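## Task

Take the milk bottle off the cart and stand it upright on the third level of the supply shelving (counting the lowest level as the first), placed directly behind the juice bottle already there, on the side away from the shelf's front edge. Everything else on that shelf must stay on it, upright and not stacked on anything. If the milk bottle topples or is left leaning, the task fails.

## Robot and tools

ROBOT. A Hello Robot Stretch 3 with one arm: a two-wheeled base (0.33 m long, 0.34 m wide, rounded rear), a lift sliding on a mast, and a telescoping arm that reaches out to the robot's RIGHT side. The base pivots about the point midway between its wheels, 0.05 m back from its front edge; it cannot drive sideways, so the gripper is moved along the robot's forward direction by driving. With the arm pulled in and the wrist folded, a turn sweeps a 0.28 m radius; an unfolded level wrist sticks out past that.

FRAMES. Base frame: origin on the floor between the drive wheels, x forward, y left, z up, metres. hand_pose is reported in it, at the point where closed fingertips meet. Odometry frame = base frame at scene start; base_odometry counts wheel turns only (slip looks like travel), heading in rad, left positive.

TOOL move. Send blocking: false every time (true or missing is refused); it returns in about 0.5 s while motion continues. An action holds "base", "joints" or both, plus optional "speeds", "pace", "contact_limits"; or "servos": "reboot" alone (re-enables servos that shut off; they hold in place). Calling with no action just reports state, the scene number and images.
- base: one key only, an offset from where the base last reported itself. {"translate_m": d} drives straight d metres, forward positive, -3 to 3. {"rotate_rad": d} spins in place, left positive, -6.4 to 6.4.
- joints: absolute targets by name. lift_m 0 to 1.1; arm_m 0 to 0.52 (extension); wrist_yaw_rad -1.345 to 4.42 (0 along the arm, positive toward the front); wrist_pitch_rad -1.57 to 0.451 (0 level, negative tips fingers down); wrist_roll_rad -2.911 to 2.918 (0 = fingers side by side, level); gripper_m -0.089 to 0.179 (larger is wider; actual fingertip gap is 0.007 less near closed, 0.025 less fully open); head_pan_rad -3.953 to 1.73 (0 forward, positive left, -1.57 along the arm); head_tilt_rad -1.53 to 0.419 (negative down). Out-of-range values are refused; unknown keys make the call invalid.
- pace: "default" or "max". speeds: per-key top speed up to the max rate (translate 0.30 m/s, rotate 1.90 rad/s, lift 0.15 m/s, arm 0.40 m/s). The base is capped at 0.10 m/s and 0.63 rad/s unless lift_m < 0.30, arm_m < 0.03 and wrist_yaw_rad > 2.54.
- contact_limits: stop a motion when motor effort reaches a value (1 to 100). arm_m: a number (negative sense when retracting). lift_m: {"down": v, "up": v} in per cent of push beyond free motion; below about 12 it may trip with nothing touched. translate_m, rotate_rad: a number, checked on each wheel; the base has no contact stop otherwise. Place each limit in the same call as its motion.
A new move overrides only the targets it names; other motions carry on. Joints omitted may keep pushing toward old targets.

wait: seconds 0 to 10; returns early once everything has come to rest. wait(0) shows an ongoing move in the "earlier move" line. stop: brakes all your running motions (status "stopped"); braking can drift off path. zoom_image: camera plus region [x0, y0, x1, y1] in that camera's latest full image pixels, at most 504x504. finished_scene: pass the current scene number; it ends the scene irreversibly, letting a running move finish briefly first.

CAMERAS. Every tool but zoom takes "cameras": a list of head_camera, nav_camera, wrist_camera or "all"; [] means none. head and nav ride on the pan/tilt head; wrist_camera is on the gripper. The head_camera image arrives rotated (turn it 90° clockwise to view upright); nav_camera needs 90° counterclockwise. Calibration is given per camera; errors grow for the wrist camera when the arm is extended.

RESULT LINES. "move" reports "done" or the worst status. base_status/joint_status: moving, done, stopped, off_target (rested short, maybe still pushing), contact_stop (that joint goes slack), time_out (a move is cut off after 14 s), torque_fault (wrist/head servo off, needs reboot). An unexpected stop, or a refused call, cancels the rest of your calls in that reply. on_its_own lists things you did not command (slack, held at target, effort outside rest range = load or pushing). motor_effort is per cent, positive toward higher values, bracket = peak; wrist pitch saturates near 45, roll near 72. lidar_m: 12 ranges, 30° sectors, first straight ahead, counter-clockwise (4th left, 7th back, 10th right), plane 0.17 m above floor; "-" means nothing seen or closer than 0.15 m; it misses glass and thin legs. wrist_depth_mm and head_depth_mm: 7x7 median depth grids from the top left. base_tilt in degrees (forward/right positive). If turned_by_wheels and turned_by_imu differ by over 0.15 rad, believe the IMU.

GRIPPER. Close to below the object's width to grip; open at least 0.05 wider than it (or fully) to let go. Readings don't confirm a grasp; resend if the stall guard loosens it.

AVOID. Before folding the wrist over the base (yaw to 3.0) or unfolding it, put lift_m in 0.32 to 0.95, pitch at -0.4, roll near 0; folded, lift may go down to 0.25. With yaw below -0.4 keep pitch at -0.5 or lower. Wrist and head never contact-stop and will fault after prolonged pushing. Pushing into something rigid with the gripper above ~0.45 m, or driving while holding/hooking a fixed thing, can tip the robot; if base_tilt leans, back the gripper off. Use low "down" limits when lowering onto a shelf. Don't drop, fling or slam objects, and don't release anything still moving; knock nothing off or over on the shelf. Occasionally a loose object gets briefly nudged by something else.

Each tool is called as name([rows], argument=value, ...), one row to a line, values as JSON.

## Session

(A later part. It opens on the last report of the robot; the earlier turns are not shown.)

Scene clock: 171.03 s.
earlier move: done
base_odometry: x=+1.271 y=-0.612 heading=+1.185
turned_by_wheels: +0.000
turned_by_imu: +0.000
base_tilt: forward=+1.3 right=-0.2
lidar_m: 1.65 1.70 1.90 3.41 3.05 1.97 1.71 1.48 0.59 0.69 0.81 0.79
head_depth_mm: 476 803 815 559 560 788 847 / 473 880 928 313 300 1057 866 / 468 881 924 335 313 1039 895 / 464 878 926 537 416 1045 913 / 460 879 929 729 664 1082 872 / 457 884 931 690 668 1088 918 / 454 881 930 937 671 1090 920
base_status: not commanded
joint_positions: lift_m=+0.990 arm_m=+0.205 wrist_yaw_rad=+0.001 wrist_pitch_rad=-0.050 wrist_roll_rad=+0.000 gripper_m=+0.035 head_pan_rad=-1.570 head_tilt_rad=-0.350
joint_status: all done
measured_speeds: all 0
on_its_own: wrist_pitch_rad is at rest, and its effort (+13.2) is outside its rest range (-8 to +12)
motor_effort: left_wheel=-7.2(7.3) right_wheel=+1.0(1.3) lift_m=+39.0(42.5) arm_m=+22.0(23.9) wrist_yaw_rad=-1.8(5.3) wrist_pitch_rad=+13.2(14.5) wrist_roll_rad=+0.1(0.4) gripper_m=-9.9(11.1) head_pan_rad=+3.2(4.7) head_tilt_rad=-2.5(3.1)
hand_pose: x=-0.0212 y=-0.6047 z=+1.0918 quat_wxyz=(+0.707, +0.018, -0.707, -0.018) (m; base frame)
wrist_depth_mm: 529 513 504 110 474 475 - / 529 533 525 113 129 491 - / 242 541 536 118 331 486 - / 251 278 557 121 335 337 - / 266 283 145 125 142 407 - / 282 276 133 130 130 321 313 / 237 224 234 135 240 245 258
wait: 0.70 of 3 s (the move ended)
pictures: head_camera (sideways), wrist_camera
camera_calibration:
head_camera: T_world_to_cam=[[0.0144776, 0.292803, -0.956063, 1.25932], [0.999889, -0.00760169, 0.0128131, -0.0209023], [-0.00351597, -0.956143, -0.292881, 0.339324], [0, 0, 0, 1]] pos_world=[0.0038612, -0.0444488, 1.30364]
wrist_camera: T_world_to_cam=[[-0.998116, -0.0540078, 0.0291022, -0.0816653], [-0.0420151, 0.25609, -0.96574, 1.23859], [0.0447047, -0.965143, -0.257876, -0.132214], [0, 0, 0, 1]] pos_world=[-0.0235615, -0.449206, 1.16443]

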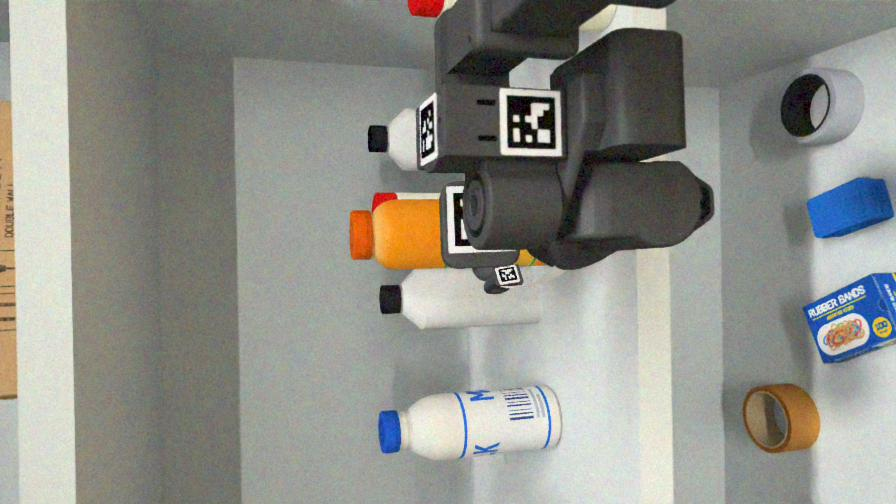

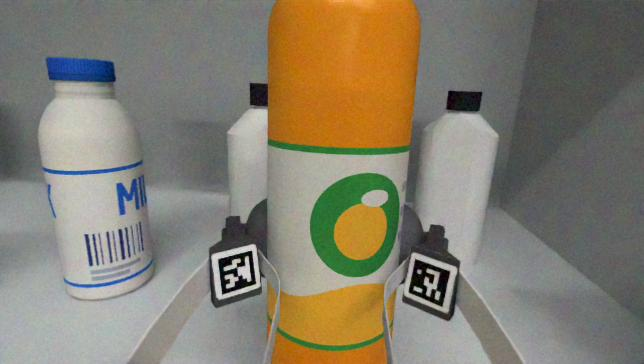

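move(base={"translate_m":0.196}, joints={"arm_m":0.193}, blocking=false)

wait(seconds=5, cameras=["wrist_camera","head_camera"])

Scene clock: 173.53 s.
move: moving
base_odometry: x=+1.277 y=-0.598 heading=+1.185
turned_by_wheels: +0.000
turned_by_imu: -0.001
base_tilt: forward=+0.7 right=-0.1
lidar_m: 1.63 1.69 1.89 3.39 3.06 1.99 1.73 1.48 0.60 0.69 0.79 0.78
head_depth_mm: 476 843 856 758 324 827 853 / 472 882 930 311 289 1081 882 / 468 883 922 387 303 329 881 / 464 879 923 525 394 1046 915 / 461 883 934 926 665 1086 870 / 457 881 935 673 669 1090 921 / 453 881 930 960 670 1095 920
base_status: translate_m moving
joint_positions: lift_m=+0.990 arm_m=+0.194 wrist_yaw_rad=+0.000 wrist_pitch_rad=-0.051 wrist_roll_rad=+0.000 gripper_m=+0.035 head_pan_rad=-1.570 head_tilt_rad=-0.350
joint_status: arm_m moving
measured_speeds: translate_m=+0.058 rotate_rad=+0.000 lift_m=+0.000 arm_m=-0.013 wrist_yaw_rad=+0.000 wrist_pitch_rad=+0.000 wrist_roll_rad=+0.000 head_pan_rad=+0.000 head_tilt_rad=+0.000
motor_effort: left_wheel=+5.9(5.9) right_wheel=+9.8(10.9) lift_m=+38.9(39.1) arm_m=-23.4(25.7) wrist_yaw_rad=-1.3(1.8) wrist_pitch_rad=+13.5(14.1) wrist_roll_rad=+0.2(0.3) gripper_m=-10.4(10.4) head_pan_rad=+3.3(4.8) head_tilt_rad=-2.1(2.8)
hand_pose: x=-0.0214 y=-0.5932 z=+1.0915 quat_wxyz=(+0.707, +0.019, -0.707, -0.018) (m; base frame)
wrist_depth_mm: 534 523 515 109 482 486 - / 560 534 534 112 124 499 - / 578 264 555 116 342 482 - / 534 272 574 120 352 348 - / 389 279 145 125 142 410 - / 294 281 133 130 130 322 313 / 238 223 233 135 240 243 257
camera_calibration:
head_camera: T_world_to_cam=[[0.0144776, 0.292803, -0.956063, 1.25932], [0.999889, -0.00760169, 0.0128131, -0.0209023], [-0.00351597, -0.956143, -0.292881, 0.339324], [0, 0, 0, 1]] pos_world=[0.0038612, -0.0444488, 1.30364]
nav_camera: T_world_to_cam=[[0.0463517, -0.300988, 0.952501, -1.19727], [-0.998095, -0.0528108, 0.0318824, 0.013644], [0.0407061, -0.952164, -0.302863, 0.355079], [0, 0, 0, 1]] pos_world=[0.0546596, -0.0215501, 1.24751]
wrist_camera: T_world_to_cam=[[-0.998156, -0.0533114, 0.0290421, -0.0807667], [-0.0418205, 0.257043, -0.965495, 1.23568], [0.0440068, -0.964928, -0.258798, -0.119985], [0, 0, 0, 1]] pos_world=[-0.023661, -0.437705, 1.16433]

Scene clock: 176.13 s.
earlier move: done
base_odometry: x=+1.345 y=-0.430 heading=+1.185
turned_by_wheels: +0.000
turned_by_imu: -0.002
base_tilt: forward=+1.4 right=-0.3
lidar_m: 1.45 1.50 1.77 3.40 3.30 2.15 1.91 1.48 0.71 0.73 0.66 1.43
head_depth_mm: 477 884 926 716 324 1076 889 / 473 884 931 287 289 1071 905 / 469 884 935 387 302 318 864 / 464 885 920 523 394 1038 912 / 461 884 932 965 596 1085 915 / 457 884 935 860 599 1093 920 / 454 884 934 861 598 1056 893
base_status: done
joint_positions: lift_m=+0.990 arm_m=+0.193 wrist_yaw_rad=+0.000 wrist_pitch_rad=-0.051 wrist_roll_rad=+0.000 gripper_m=+0.035 head_pan_rad=-1.570 head_tilt_rad=-0.350
joint_status: all done
measured_speeds: all 0
on_its_own: wrist_pitch_rad is at rest, and its effort (+13.8) is outside its rest range (-8 to +12)
motor_effort: left_wheel=+3.3(6.8) right_wheel=+3.6(10.9) lift_m=+38.4(39.1) arm_m=-15.6(25.8) wrist_yaw_rad=-0.7(1.8) wrist_pitch_rad=+13.8(14.3) wrist_roll_rad=-0.1(0.4) gripper_m=-9.2(11.0) head_pan_rad=+3.7(4.8) head_tilt_rad=-2.2(3.0)
hand_pose: x=-0.0214 y=-0.5926 z=+1.0915 quat_wxyz=(+0.707, +0.019, -0.707, -0.018) (m; base frame)
wrist_depth_mm: 441 527 519 109 484 486 478 / 156 163 534 112 128 501 493 / 156 162 559 117 529 290 299 / 154 160 570 121 298 296 313 / 161 164 152 125 142 319 351 / 268 168 134 130 130 309 326 / 228 172 225 135 239 244 256
wait: 2.60 of 5 s (the move ended)
pictures: head_camera (sideways), wrist_camera
camera_calibration:
head_camera: T_world_to_cam=[[0.0144776, 0.292803, -0.956063, 1.25932], [0.999889, -0.00760169, 0.0128131, -0.0209023], [-0.00351597, -0.956143, -0.292881, 0.339324], [0, 0, 0, 1]] pos_world=[0.0038612, -0.0444488, 1.30364]
wrist_camera: T_world_to_cam=[[-0.998156, -0.0533114, 0.0290421, -0.0807401], [-0.0418205, 0.257043, -0.965495, 1.23555], [0.0440068, -0.964928, -0.258798, -0.119502], [0, 0, 0, 1]] pos_world=[-0.023661, -0.437205, 1.16433]

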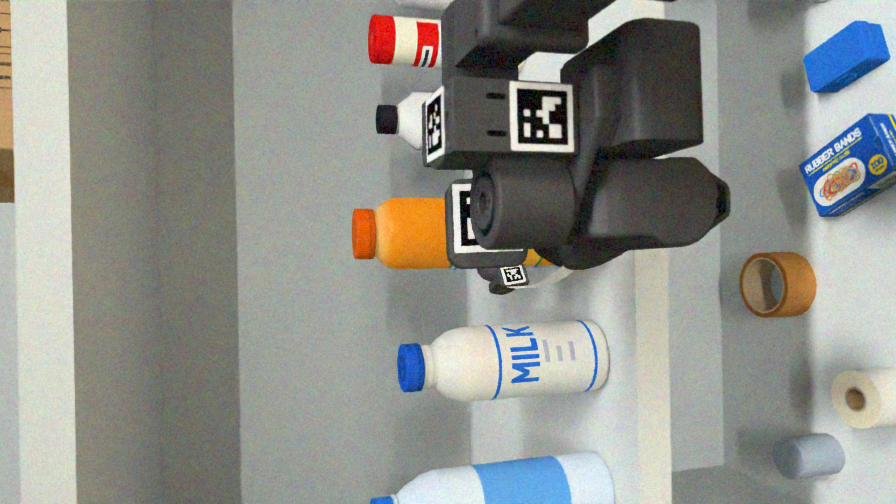

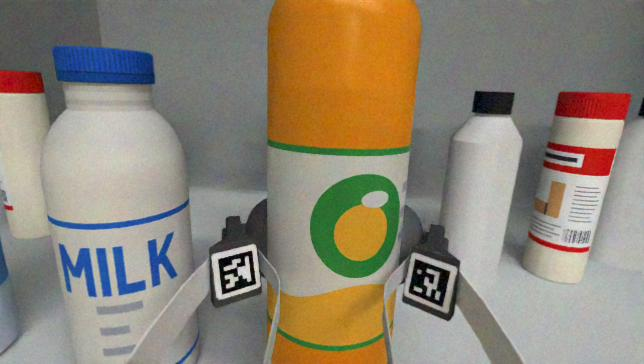

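move(base={"translate_m":-0.01}, blocking=false)

wait(seconds=2, cameras=[])

move(joints={"lift_m":0.949}, speeds={"lift_m":0.03}, contact_limits={"lift_m":{"down":13}}, blocking=false)

wait(seconds=4, cameras=["wrist_camera"])

Scene clock: 177.27 s.
move: moving
base_odometry: x=+1.341 y=-0.439 heading=+1.185
turned_by_wheels: +0.000
turned_by_imu: +0.000
base_tilt: forward=+1.3 right=-0.3
lidar_m: 1.46 1.51 1.77 3.41 3.30 2.14 1.90 1.48 0.70 0.73 0.66 1.43
head_depth_mm: 477 880 930 715 324 1075 888 / 473 885 930 287 288 1076 888 / 469 887 936 387 302 318 866 / 464 884 924 522 394 1040 913 / 461 885 935 962 602 1083 918 / 457 883 930 571 596 1087 916 / 455 885 934 966 601 1054 893
base_status: translate_m moving
joint_positions: lift_m=+0.990 arm_m=+0.193 wrist_yaw_rad=+0.000 wrist_pitch_rad=-0.051 wrist_roll_rad=+0.000 gripper_m=+0.035 head_pan_rad=-1.570 head_tilt_rad=-0.350
joint_status: not commanded
measured_speeds: translate_m=-0.011 rotate_rad=+0.000 lift_m=+0.000 arm_m=+0.000 wrist_yaw_rad=+0.000 wrist_pitch_rad=+0.000 wrist_roll_rad=+0.000 head_pan_rad=+0.000 head_tilt_rad=+0.000
motor_effort: left_wheel=-4.5(8.0) right_wheel=-4.4(7.4) lift_m=+38.2(38.5) arm_m=-13.2(14.8) wrist_yaw_rad=+0.1(1.3) wrist_pitch_rad=+13.4(13.9) wrist_roll_rad=+0.2(0.3) gripper_m=-9.0(10.5) head_pan_rad=+3.9(4.7) head_tilt_rad=-2.1(2.5)
hand_pose: x=-0.0216 y=-0.5926 z=+1.0915 quat_wxyz=(+0.707, +0.018, -0.707, -0.019) (m; base frame)
wrist_depth_mm: 452 524 515 108 487 490 477 / 154 539 537 111 126 503 491 / 154 174 555 116 294 297 299 / 153 173 571 120 134 308 336 / 160 172 144 125 139 325 353 / 169 173 133 130 130 319 327 / 178 174 232 135 239 243 258
camera_calibration:
head_camera: T_world_to_cam=[[0.0144776, 0.292803, -0.956063, 1.25932], [0.999889, -0.00760169, 0.0128131, -0.0209023], [-0.00351597, -0.956143, -0.292881, 0.339324], [0, 0, 0, 1]] pos_world=[0.0038612, -0.0444488, 1.30364]
nav_camera: T_world_to_cam=[[0.0463517, -0.300988, 0.952501, -1.19727], [-0.998095, -0.0528108, 0.0318824, 0.013644], [0.0407061, -0.952164, -0.302863, 0.355079], [0, 0, 0, 1]] pos_world=[0.0546596, -0.0215501, 1.24751]
wrist_camera: T_world_to_cam=[[-0.998199, -0.0524836, 0.0290577, -0.0803966], [-0.0416215, 0.257059, -0.965499, 1.23557], [0.0432033, -0.964969, -0.258781, -0.119558], [0, 0, 0, 1]] pos_world=[-0.0236604, -0.437203, 1.16433]

Scene clock: 177.63 s.
earlier move: done
base_odometry: x=+1.341 y=-0.440 heading=+1.185
turned_by_wheels: +0.000
turned_by_imu: +0.000
base_tilt: forward=+1.4 right=-0.2
lidar_m: 1.46 1.51 1.77 3.41 3.28 2.14 1.90 1.48 0.70 0.73 0.67 1.43
head_depth_mm: 477 885 931 715 324 1071 892 / 474 883 931 286 288 1077 887 / 468 881 931 387 302 318 865 / 465 883 928 522 394 1041 916 / 461 885 932 966 604 1090 916 / 456 883 933 571 594 1091 922 / 454 882 932 965 602 1053 895
base_status: done
joint_positions: lift_m=+0.990 arm_m=+0.193 wrist_yaw_rad=+0.000 wrist_pitch_rad=-0.051 wrist_roll_rad=+0.000 gripper_m=+0.035 head_pan_rad=-1.570 head_tilt_rad=-0.350
joint_status: not commanded
measured_speeds: all 0
on_its_own: wrist_pitch_rad is at rest, and its effort (+13.3) is outside its rest range (-8 to +12)
motor_effort: left_wheel=-4.5(8.0) right_wheel=-3.3(7.4) lift_m=+38.3(38.5) arm_m=-12.4(14.8) wrist_yaw_rad=-0.3(1.3) wrist_pitch_rad=+13.3(13.9) wrist_roll_rad=-0.1(0.3) gripper_m=-9.9(10.5) head_pan_rad=+3.9(4.8) head_tilt_rad=-2.4(2.5)
hand_pose: x=-0.0215 y=-0.5926 z=+1.0915 quat_wxyz=(+0.707, +0.018, -0.707, -0.019) (m; base frame)
wrist_depth_mm: 450 531 520 108 491 489 482 / 154 541 537 112 127 501 492 / 154 175 555 116 293 300 299 / 153 174 575 121 134 314 338 / 160 173 144 125 139 324 351 / 169 172 133 130 130 321 326 / 177 174 232 135 240 243 257
wait: 0.37 of 2 s (the move ended)
pictures: none
No camera images: "cameras" was empty.

Scene clock: 178.13 s.
move: moving
base_odometry: x=+1.341 y=-0.440 heading=+1.185
turned_by_wheels: +0.000
turned_by_imu: +0.000
base_tilt: forward=+1.4 right=-0.2
lidar_m: 1.46 1.51 1.77 3.41 3.31 2.13 1.90 1.48 0.70 0.73 0.67 1.43
head_depth_mm: 477 886 929 729 322 565 889 / 474 883 936 331 292 287 888 / 469 885 928 535 301 318 865 / 465 885 927 531 393 1014 913 / 460 881 933 968 603 1080 916 / 458 885 935 572 594 1091 919 / 455 883 932 963 602 1050 889
base_status: not commanded
joint_positions: lift_m=+0.977 arm_m=+0.193 wrist_yaw_rad=+0.000 wrist_pitch_rad=-0.051 wrist_roll_rad=+0.000 gripper_m=+0.035 head_pan_rad=-1.570 head_tilt_rad=-0.350
joint_status: lift_m moving
measured_speeds: translate_m=+0.000 rotate_rad=+0.000 lift_m=-0.030 arm_m=+0.000 wrist_yaw_rad=+0.000 wrist_pitch_rad=+0.000 wrist_roll_rad=+0.000 head_pan_rad=+0.000 head_tilt_rad=+0.000
motor_effort: left_wheel=-4.3(4.9) right_wheel=-3.6(4.0) lift_m=+18.5(37.1) arm_m=-9.7(11.7) wrist_yaw_rad=+0.0(0.6) wrist_pitch_rad=+13.7(14.1) wrist_roll_rad=-0.1(0.5) gripper_m=-9.8(10.8) head_pan_rad=+4.0(4.4) head_tilt_rad=-2.4(2.4)
contact_limits: lift_m down 13 (down: maximum 72; up: maximum 65)
hand_pose: x=-0.0215 y=-0.5926 z=+1.0787 quat_wxyz=(+0.707, +0.018, -0.707, -0.019) (m; base frame)
wrist_depth_mm: 152 523 520 109 483 488 478 / 153 540 534 112 127 500 483 / 149 166 557 116 285 291 299 / 152 173 572 121 134 312 337 / 160 173 145 125 140 326 353 / 169 173 134 130 130 299 303 / 178 174 218 135 223 227 241
camera_calibration:
head_camera: T_world_to_cam=[[0.0144776, 0.292803, -0.956063, 1.25932], [0.999889, -0.00760169, 0.0128131, -0.0209023], [-0.00351597, -0.956143, -0.292881, 0.339324], [0, 0, 0, 1]] pos_world=[0.0038612, -0.0444488, 1.30364]
nav_camera: T_world_to_cam=[[0.0463517, -0.300988, 0.952501, -1.19727], [-0.998095, -0.0528108, 0.0318824, 0.013644], [0.0407061, -0.952164, -0.302863, 0.355079], [0, 0, 0, 1]] pos_world=[0.0546596, -0.0215501, 1.24751]
wrist_camera: T_world_to_cam=[[-0.998186, -0.0527106, 0.0290907, -0.0801618], [-0.0417213, 0.257258, -0.965442, 1.22323], [0.0434052, -0.964904, -0.258991, -0.122595], [0, 0, 0, 1]] pos_world=[-0.0236605, -0.437204, 1.15154]

Scene clock: 179.43 s.
earlier move: done
base_odometry: x=+1.341 y=-0.440 heading=+1.185
turned_by_wheels: +0.000
turned_by_imu: +0.000
base_tilt: forward=+1.4 right=-0.2
lidar_m: 1.46 1.51 1.77 3.41 3.28 2.13 1.90 1.48 0.70 0.73 0.66 1.43
head_depth_mm: 477 881 924 752 325 295 891 / 473 887 931 731 300 296 863 / 468 884 935 909 311 320 861 / 464 886 935 540 397 565 912 / 461 887 930 961 604 1091 915 / 457 886 936 572 594 1090 920 / 454 883 935 963 602 1051 892
base_status: not commanded
joint_positions: lift_m=+0.949 arm_m=+0.193 wrist_yaw_rad=+0.000 wrist_pitch_rad=-0.008 wrist_roll_rad=+0.000 gripper_m=+0.035 head_pan_rad=-1.570 head_tilt_rad=-0.350
joint_status: all done
measured_speeds: all 0
motor_effort: left_wheel=-4.4(4.9) right_wheel=-3.5(4.2) lift_m=+16.1(37.1) arm_m=-4.7(11.7) wrist_yaw_rad=-0.6(1.0) wrist_pitch_rad=+5.0(14.4) wrist_roll_rad=+0.0(0.5) gripper_m=-9.3(10.8) head_pan_rad=+4.2(5.8) head_tilt_rad=-2.6(2.6)
contact_limits: lift_m down 13 (down: maximum 72; up: maximum 65)
hand_pose: x=-0.0215 y=-0.5940 z=+1.0616 quat_wxyz=(+0.707, +0.003, -0.707, -0.003) (m; base frame)
wrist_depth_mm: 152 526 526 109 492 495 484 / 148 170 541 112 127 502 300 / 148 164 557 117 285 288 303 / 152 173 572 120 134 313 337 / 158 172 144 125 136 322 348 / 165 170 133 130 130 276 282 / 172 171 203 135 201 205 216
wait: 1.30 of 4 s (the move ended)
pictures: wrist_camera
camera_calibration:
wrist_camera: T_world_to_cam=[[-0.998186, -0.0513929, 0.0313657, -0.0813732], [-0.0417245, 0.214891, -0.975746, 1.19296], [0.0434062, -0.975285, -0.216646, -0.179451], [0, 0, 0, 1]] pos_world=[-0.0236605, -0.435555, 1.1277]

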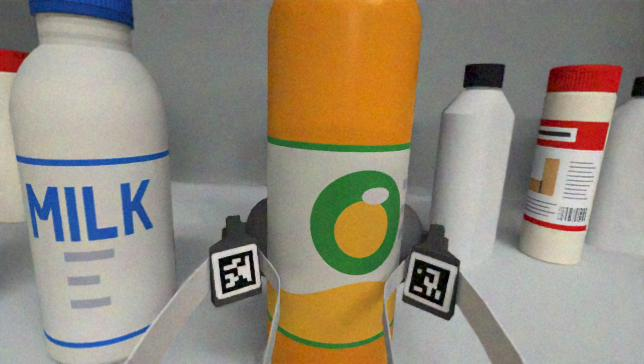

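move(joints={"gripper_m":0.1}, blocking=false)

wait(seconds=3, cameras=["wrist_camera"])

Scene clock: 180.17 s.
move: moving
base_odometry: x=+1.341 y=-0.440 heading=+1.185
turned_by_wheels: +0.000
turned_by_imu: +0.000
base_tilt: forward=+1.4 right=-0.3
lidar_m: 1.46 1.51 1.77 3.40 3.29 2.14 1.90 1.48 0.70 0.73 0.66 1.43
head_depth_mm: 476 887 929 755 325 295 888 / 471 884 930 734 300 295 861 / 468 885 931 911 311 320 860 / 464 884 933 540 396 564 912 / 460 882 932 962 598 1084 915 / 458 887 931 572 594 1092 919 / 454 881 935 966 601 1055 893
base_status: not commanded
joint_positions: lift_m=+0.949 arm_m=+0.193 wrist_yaw_rad=+0.000 wrist_pitch_rad=-0.007 wrist_roll_rad=+0.000 gripper_m=+0.072 head_pan_rad=-1.570 head_tilt_rad=-0.350
joint_status: gripper_m moving
measured_speeds: translate_m=+0.000 rotate_rad=+0.000 lift_m=+0.000 arm_m=+0.000 wrist_yaw_rad=+0.000 wrist_pitch_rad=+0.024 wrist_roll_rad=+0.000 head_pan_rad=+0.000 head_tilt_rad=+0.000
motor_effort: left_wheel=-4.4(4.7) right_wheel=-3.1(4.1) lift_m=+16.2(16.3) arm_m=-3.1(5.0) wrist_yaw_rad=-0.6(0.6) wrist_pitch_rad=+5.4(6.2) wrist_roll_rad=+0.1(0.5) gripper_m=+76.6(76.6) head_pan_rad=+4.7(5.0) head_tilt_rad=-2.3(2.5)
contact_limits: lift_m down 13 (down: maximum 72; up: maximum 65)
hand_pose: x=-0.0215 y=-0.5940 z=+1.0618 quat_wxyz=(+0.707, +0.003, -0.707, -0.003) (m; base frame)
wrist_depth_mm: 152 527 527 110 496 490 486 / 148 169 538 113 128 499 301 / 148 163 562 118 286 288 300 / 152 173 568 121 135 313 339 / 158 171 151 125 142 322 348 / 164 169 135 130 132 275 282 / 172 112 203 135 201 197 217
camera_calibration:
head_camera: T_world_to_cam=[[0.0144776, 0.292803, -0.956063, 1.25932], [0.999889, -0.00760169, 0.0128131, -0.0209023], [-0.00351597, -0.956143, -0.292881, 0.339324], [0, 0, 0, 1]] pos_world=[0.0038612, -0.0444488, 1.30364]
nav_camera: T_world_to_cam=[[0.0463517, -0.300988, 0.952501, -1.19727], [-0.998095, -0.0528108, 0.0318824, 0.013644], [0.0407061, -0.952164, -0.302863, 0.355079], [0, 0, 0, 1]] pos_world=[0.0546596, -0.0215501, 1.24751]
wrist_camera: T_world_to_cam=[[-0.998186, -0.051371, 0.031399, -0.0814011], [-0.041725, 0.214276, -0.975881, 1.19285], [0.0434039, -0.975421, -0.216031, -0.180203], [0, 0, 0, 1]] pos_world=[-0.0236605, -0.435554, 1.1277]

Scene clock: 180.83 s.
earlier move: done
base_odometry: x=+1.341 y=-0.440 heading=+1.185
turned_by_wheels: +0.000
turned_by_imu: +0.000
base_tilt: forward=+1.4 right=-0.1
lidar_m: 1.46 1.51 1.77 3.43 3.29 2.13 1.90 1.48 0.70 0.73 0.66 1.43
head_depth_mm: 477 884 925 753 325 295 885 / 472 885 935 734 301 295 858 / 468 886 933 913 311 320 860 / 465 883 929 540 397 564 915 / 461 884 929 964 598 1087 910 / 457 885 932 571 595 1089 915 / 454 882 931 965 601 1052 892
base_status: not commanded
joint_positions: lift_m=+0.949 arm_m=+0.193 wrist_yaw_rad=+0.000 wrist_pitch_rad=-0.005 wrist_roll_rad=+0.000 gripper_m=+0.100 head_pan_rad=-1.570 head_tilt_rad=-0.350
joint_status: all done
measured_speeds: all 0
motor_effort: left_wheel=-4.8(4.9) right_wheel=-3.5(4.1) lift_m=+16.8(16.8) arm_m=-1.0(5.0) wrist_yaw_rad=-0.4(0.7) wrist_pitch_rad=+4.6(6.2) wrist_roll_rad=-0.2(0.5) gripper_m=-0.6(78.1) head_pan_rad=+3.7(5.5) head_tilt_rad=-1.4(2.5)
contact_limits: lift_m down 13 (down: maximum 72; up: maximum 65)
hand_pose: x=-0.0215 y=-0.5941 z=+1.0623 quat_wxyz=(+0.707, +0.002, -0.707, -0.002) (m; base frame)
wrist_depth_mm: 152 521 523 110 497 492 484 / 148 172 539 113 129 500 301 / 148 163 557 118 286 288 301 / 152 173 569 121 135 315 337 / 158 169 150 125 139 317 348 / 164 127 149 130 135 252 286 / 174 185 195 135 203 197 217
wait: 0.67 of 3 s (the move ended)
pictures: wrist_camera
camera_calibration:
wrist_camera: T_world_to_cam=[[-0.998186, -0.0513112, 0.0314995, -0.0814894], [-0.041726, 0.21238, -0.976296, 1.19266], [0.043405, -0.975839, -0.214136, -0.18238], [0, 0, 0, 1]] pos_world=[-0.0236605, -0.435452, 1.1279]

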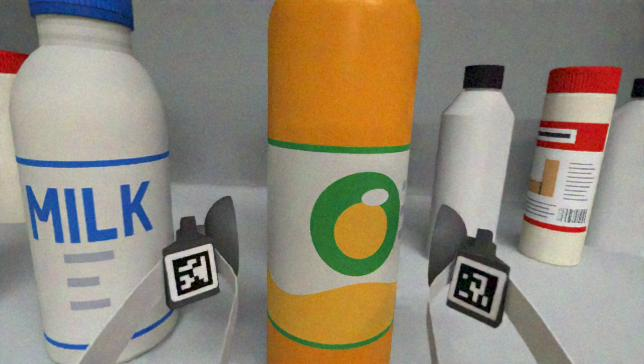

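Clear on both sides. Retract.

move(joints={"arm_m":0.0}, blocking=false)

wait(seconds=4, cameras=["wrist_camera","head_camera"])

Scene clock: 181.50 s.
move: moving
base_odometry: x=+1.341 y=-0.440 heading=+1.185
turned_by_wheels: +0.000
turned_by_imu: +0.000
base_tilt: forward=+1.4 right=+0.0
lidar_m: 1.46 1.51 1.77 3.41 3.31 2.13 1.90 1.48 0.70 0.73 0.66 1.43
head_depth_mm: 477 884 924 752 320 307 853 / 473 882 928 739 286 289 858 / 468 883 933 913 299 306 824 / 465 885 936 545 382 408 889 / 460 884 932 963 599 1087 915 / 457 882 931 571 595 1092 915 / 454 881 937 960 602 1055 893
base_status: not commanded
joint_positions: lift_m=+0.949 arm_m=+0.175 wrist_yaw_rad=+0.000 wrist_pitch_rad=-0.005 wrist_roll_rad=+0.000 gripper_m=+0.100 head_pan_rad=-1.570 head_tilt_rad=-0.350
joint_status: arm_m moving
measured_speeds: translate_m=+0.000 rotate_rad=+0.000 lift_m=+0.000 arm_m=-0.068 wrist_yaw_rad=+0.000 wrist_pitch_rad=+0.000 wrist_roll_rad=+0.000 head_pan_rad=+0.000 head_tilt_rad=+0.000
motor_effort: left_wheel=-4.9(4.9) right_wheel=-3.3(3.9) lift_m=+17.0(17.1) arm_m=-26.2(26.5) wrist_yaw_rad=+0.1(0.4) wrist_pitch_rad=+4.7(5.5) wrist_roll_rad=-0.2(0.4) gripper_m=+0.3(1.7) head_pan_rad=+4.4(5.1) head_tilt_rad=-1.9(2.5)
contact_limits: lift_m down 13 (down: maximum 72; up: maximum 65)
hand_pose: x=-0.0215 y=-0.5764 z=+1.0624 quat_wxyz=(+0.707, +0.002, -0.707, -0.002) (m; base frame)
wrist_depth_mm: 416 537 539 123 512 509 499 / 162 176 551 128 521 515 502 / 162 170 576 132 294 318 343 / 168 177 584 136 304 323 348 / 179 178 152 142 149 335 357 / 228 127 237 146 153 250 285 / 207 191 197 152 203 196 218
camera_calibration:
head_camera: T_world_to_cam=[[0.0144776, 0.292803, -0.956063, 1.25932], [0.999889, -0.00760169, 0.0128131, -0.0209023], [-0.00351597, -0.956143, -0.292881, 0.339324], [0, 0, 0, 1]] pos_world=[0.0038612, -0.0444488, 1.30364]
nav_camera: T_world_to_cam=[[0.0463517, -0.300988, 0.952501, -1.19727], [-0.998095, -0.0528108, 0.0318824, 0.013644], [0.0407061, -0.952164, -0.302863, 0.355079], [0, 0, 0, 1]] pos_world=[0.0546596, -0.0215501, 1.24751]
wrist_camera: T_world_to_cam=[[-0.998186, -0.0512998, 0.0315147, -0.0805936], [-0.0417248, 0.212073, -0.976363, 1.18885], [0.0434038, -0.975906, -0.213828, -0.165482], [0, 0, 0, 1]] pos_world=[-0.0236605, -0.417752, 1.1279]

Scene clock: 183.67 s.
earlier move: done
base_odometry: x=+1.341 y=-0.440 heading=+1.185
turned_by_wheels: +0.000
turned_by_imu: -0.001
base_tilt: forward=+1.3 right=-0.3
lidar_m: 1.46 1.51 1.77 3.40 3.31 2.14 1.90 1.48 0.70 0.73 0.66 1.43
head_depth_mm: 476 884 929 752 655 1097 966 / 472 882 935 741 656 566 860 / 468 883 933 911 625 1096 - / 464 884 932 545 570 1088 - / 460 885 933 963 603 998 918 / 457 883 932 571 595 1088 920 / 453 880 934 959 601 1058 892
base_status: not commanded
joint_positions: lift_m=+0.949 arm_m=+0.000 wrist_yaw_rad=+0.000 wrist_pitch_rad=-0.004 wrist_roll_rad=+0.000 gripper_m=+0.100 head_pan_rad=-1.570 head_tilt_rad=-0.350
joint_status: all done
measured_speeds: all 0
motor_effort: left_wheel=-4.4(4.9) right_wheel=-3.3(4.3) lift_m=+18.2(18.3) arm_m=-25.5(26.8) wrist_yaw_rad=-0.6(0.9) wrist_pitch_rad=+4.5(5.5) wrist_roll_rad=-0.2(0.4) gripper_m=-0.6(1.7) head_pan_rad=+4.6(5.4) head_tilt_rad=-1.9(2.6)
contact_limits: lift_m down 13 (down: maximum 72; up: maximum 65)
hand_pose: x=-0.0215 y=-0.4011 z=+1.0625 quat_wxyz=(+0.707, +0.002, -0.707, -0.002) (m; base frame)
wrist_depth_mm: 452 694 703 689 677 665 648 / 436 362 349 303 693 675 659 / 442 356 345 312 711 517 - / 448 375 357 323 499 524 552 / 353 362 321 332 356 402 413 / 471 127 325 321 312 302 304 / 457 98 839 837 823 811 -
wait: 2.17 of 4 s (the move ended)
pictures: head_camera (sideways), wrist_camera
camera_calibration:
head_camera: T_world_to_cam=[[0.0144776, 0.292803, -0.956063, 1.25932], [0.999889, -0.00760169, 0.0128131, -0.0209023], [-0.00351597, -0.956143, -0.292881, 0.339324], [0, 0, 0, 1]] pos_world=[0.0038612, -0.0444488, 1.30364]
wrist_camera: T_world_to_cam=[[-0.998186, -0.0512843, 0.0315412, -0.07163], [-0.0417252, 0.211575, -0.976471, 1.15177], [0.0434043, -0.976015, -0.213331, 0.00502819], [0, 0, 0, 1]] pos_world=[-0.0236605, -0.242451, 1.128]

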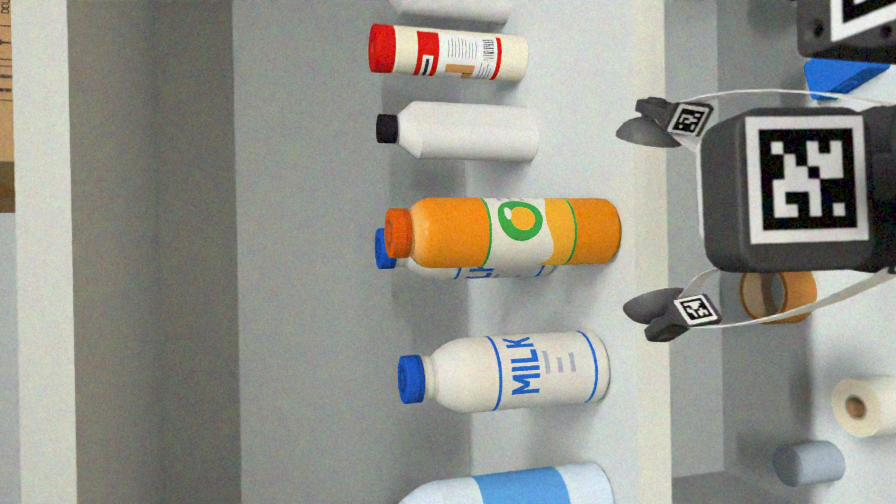

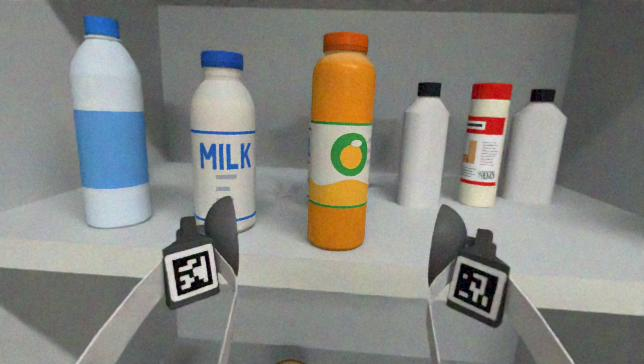

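finished_scene(scene=1)

The scene is finished: the task was done.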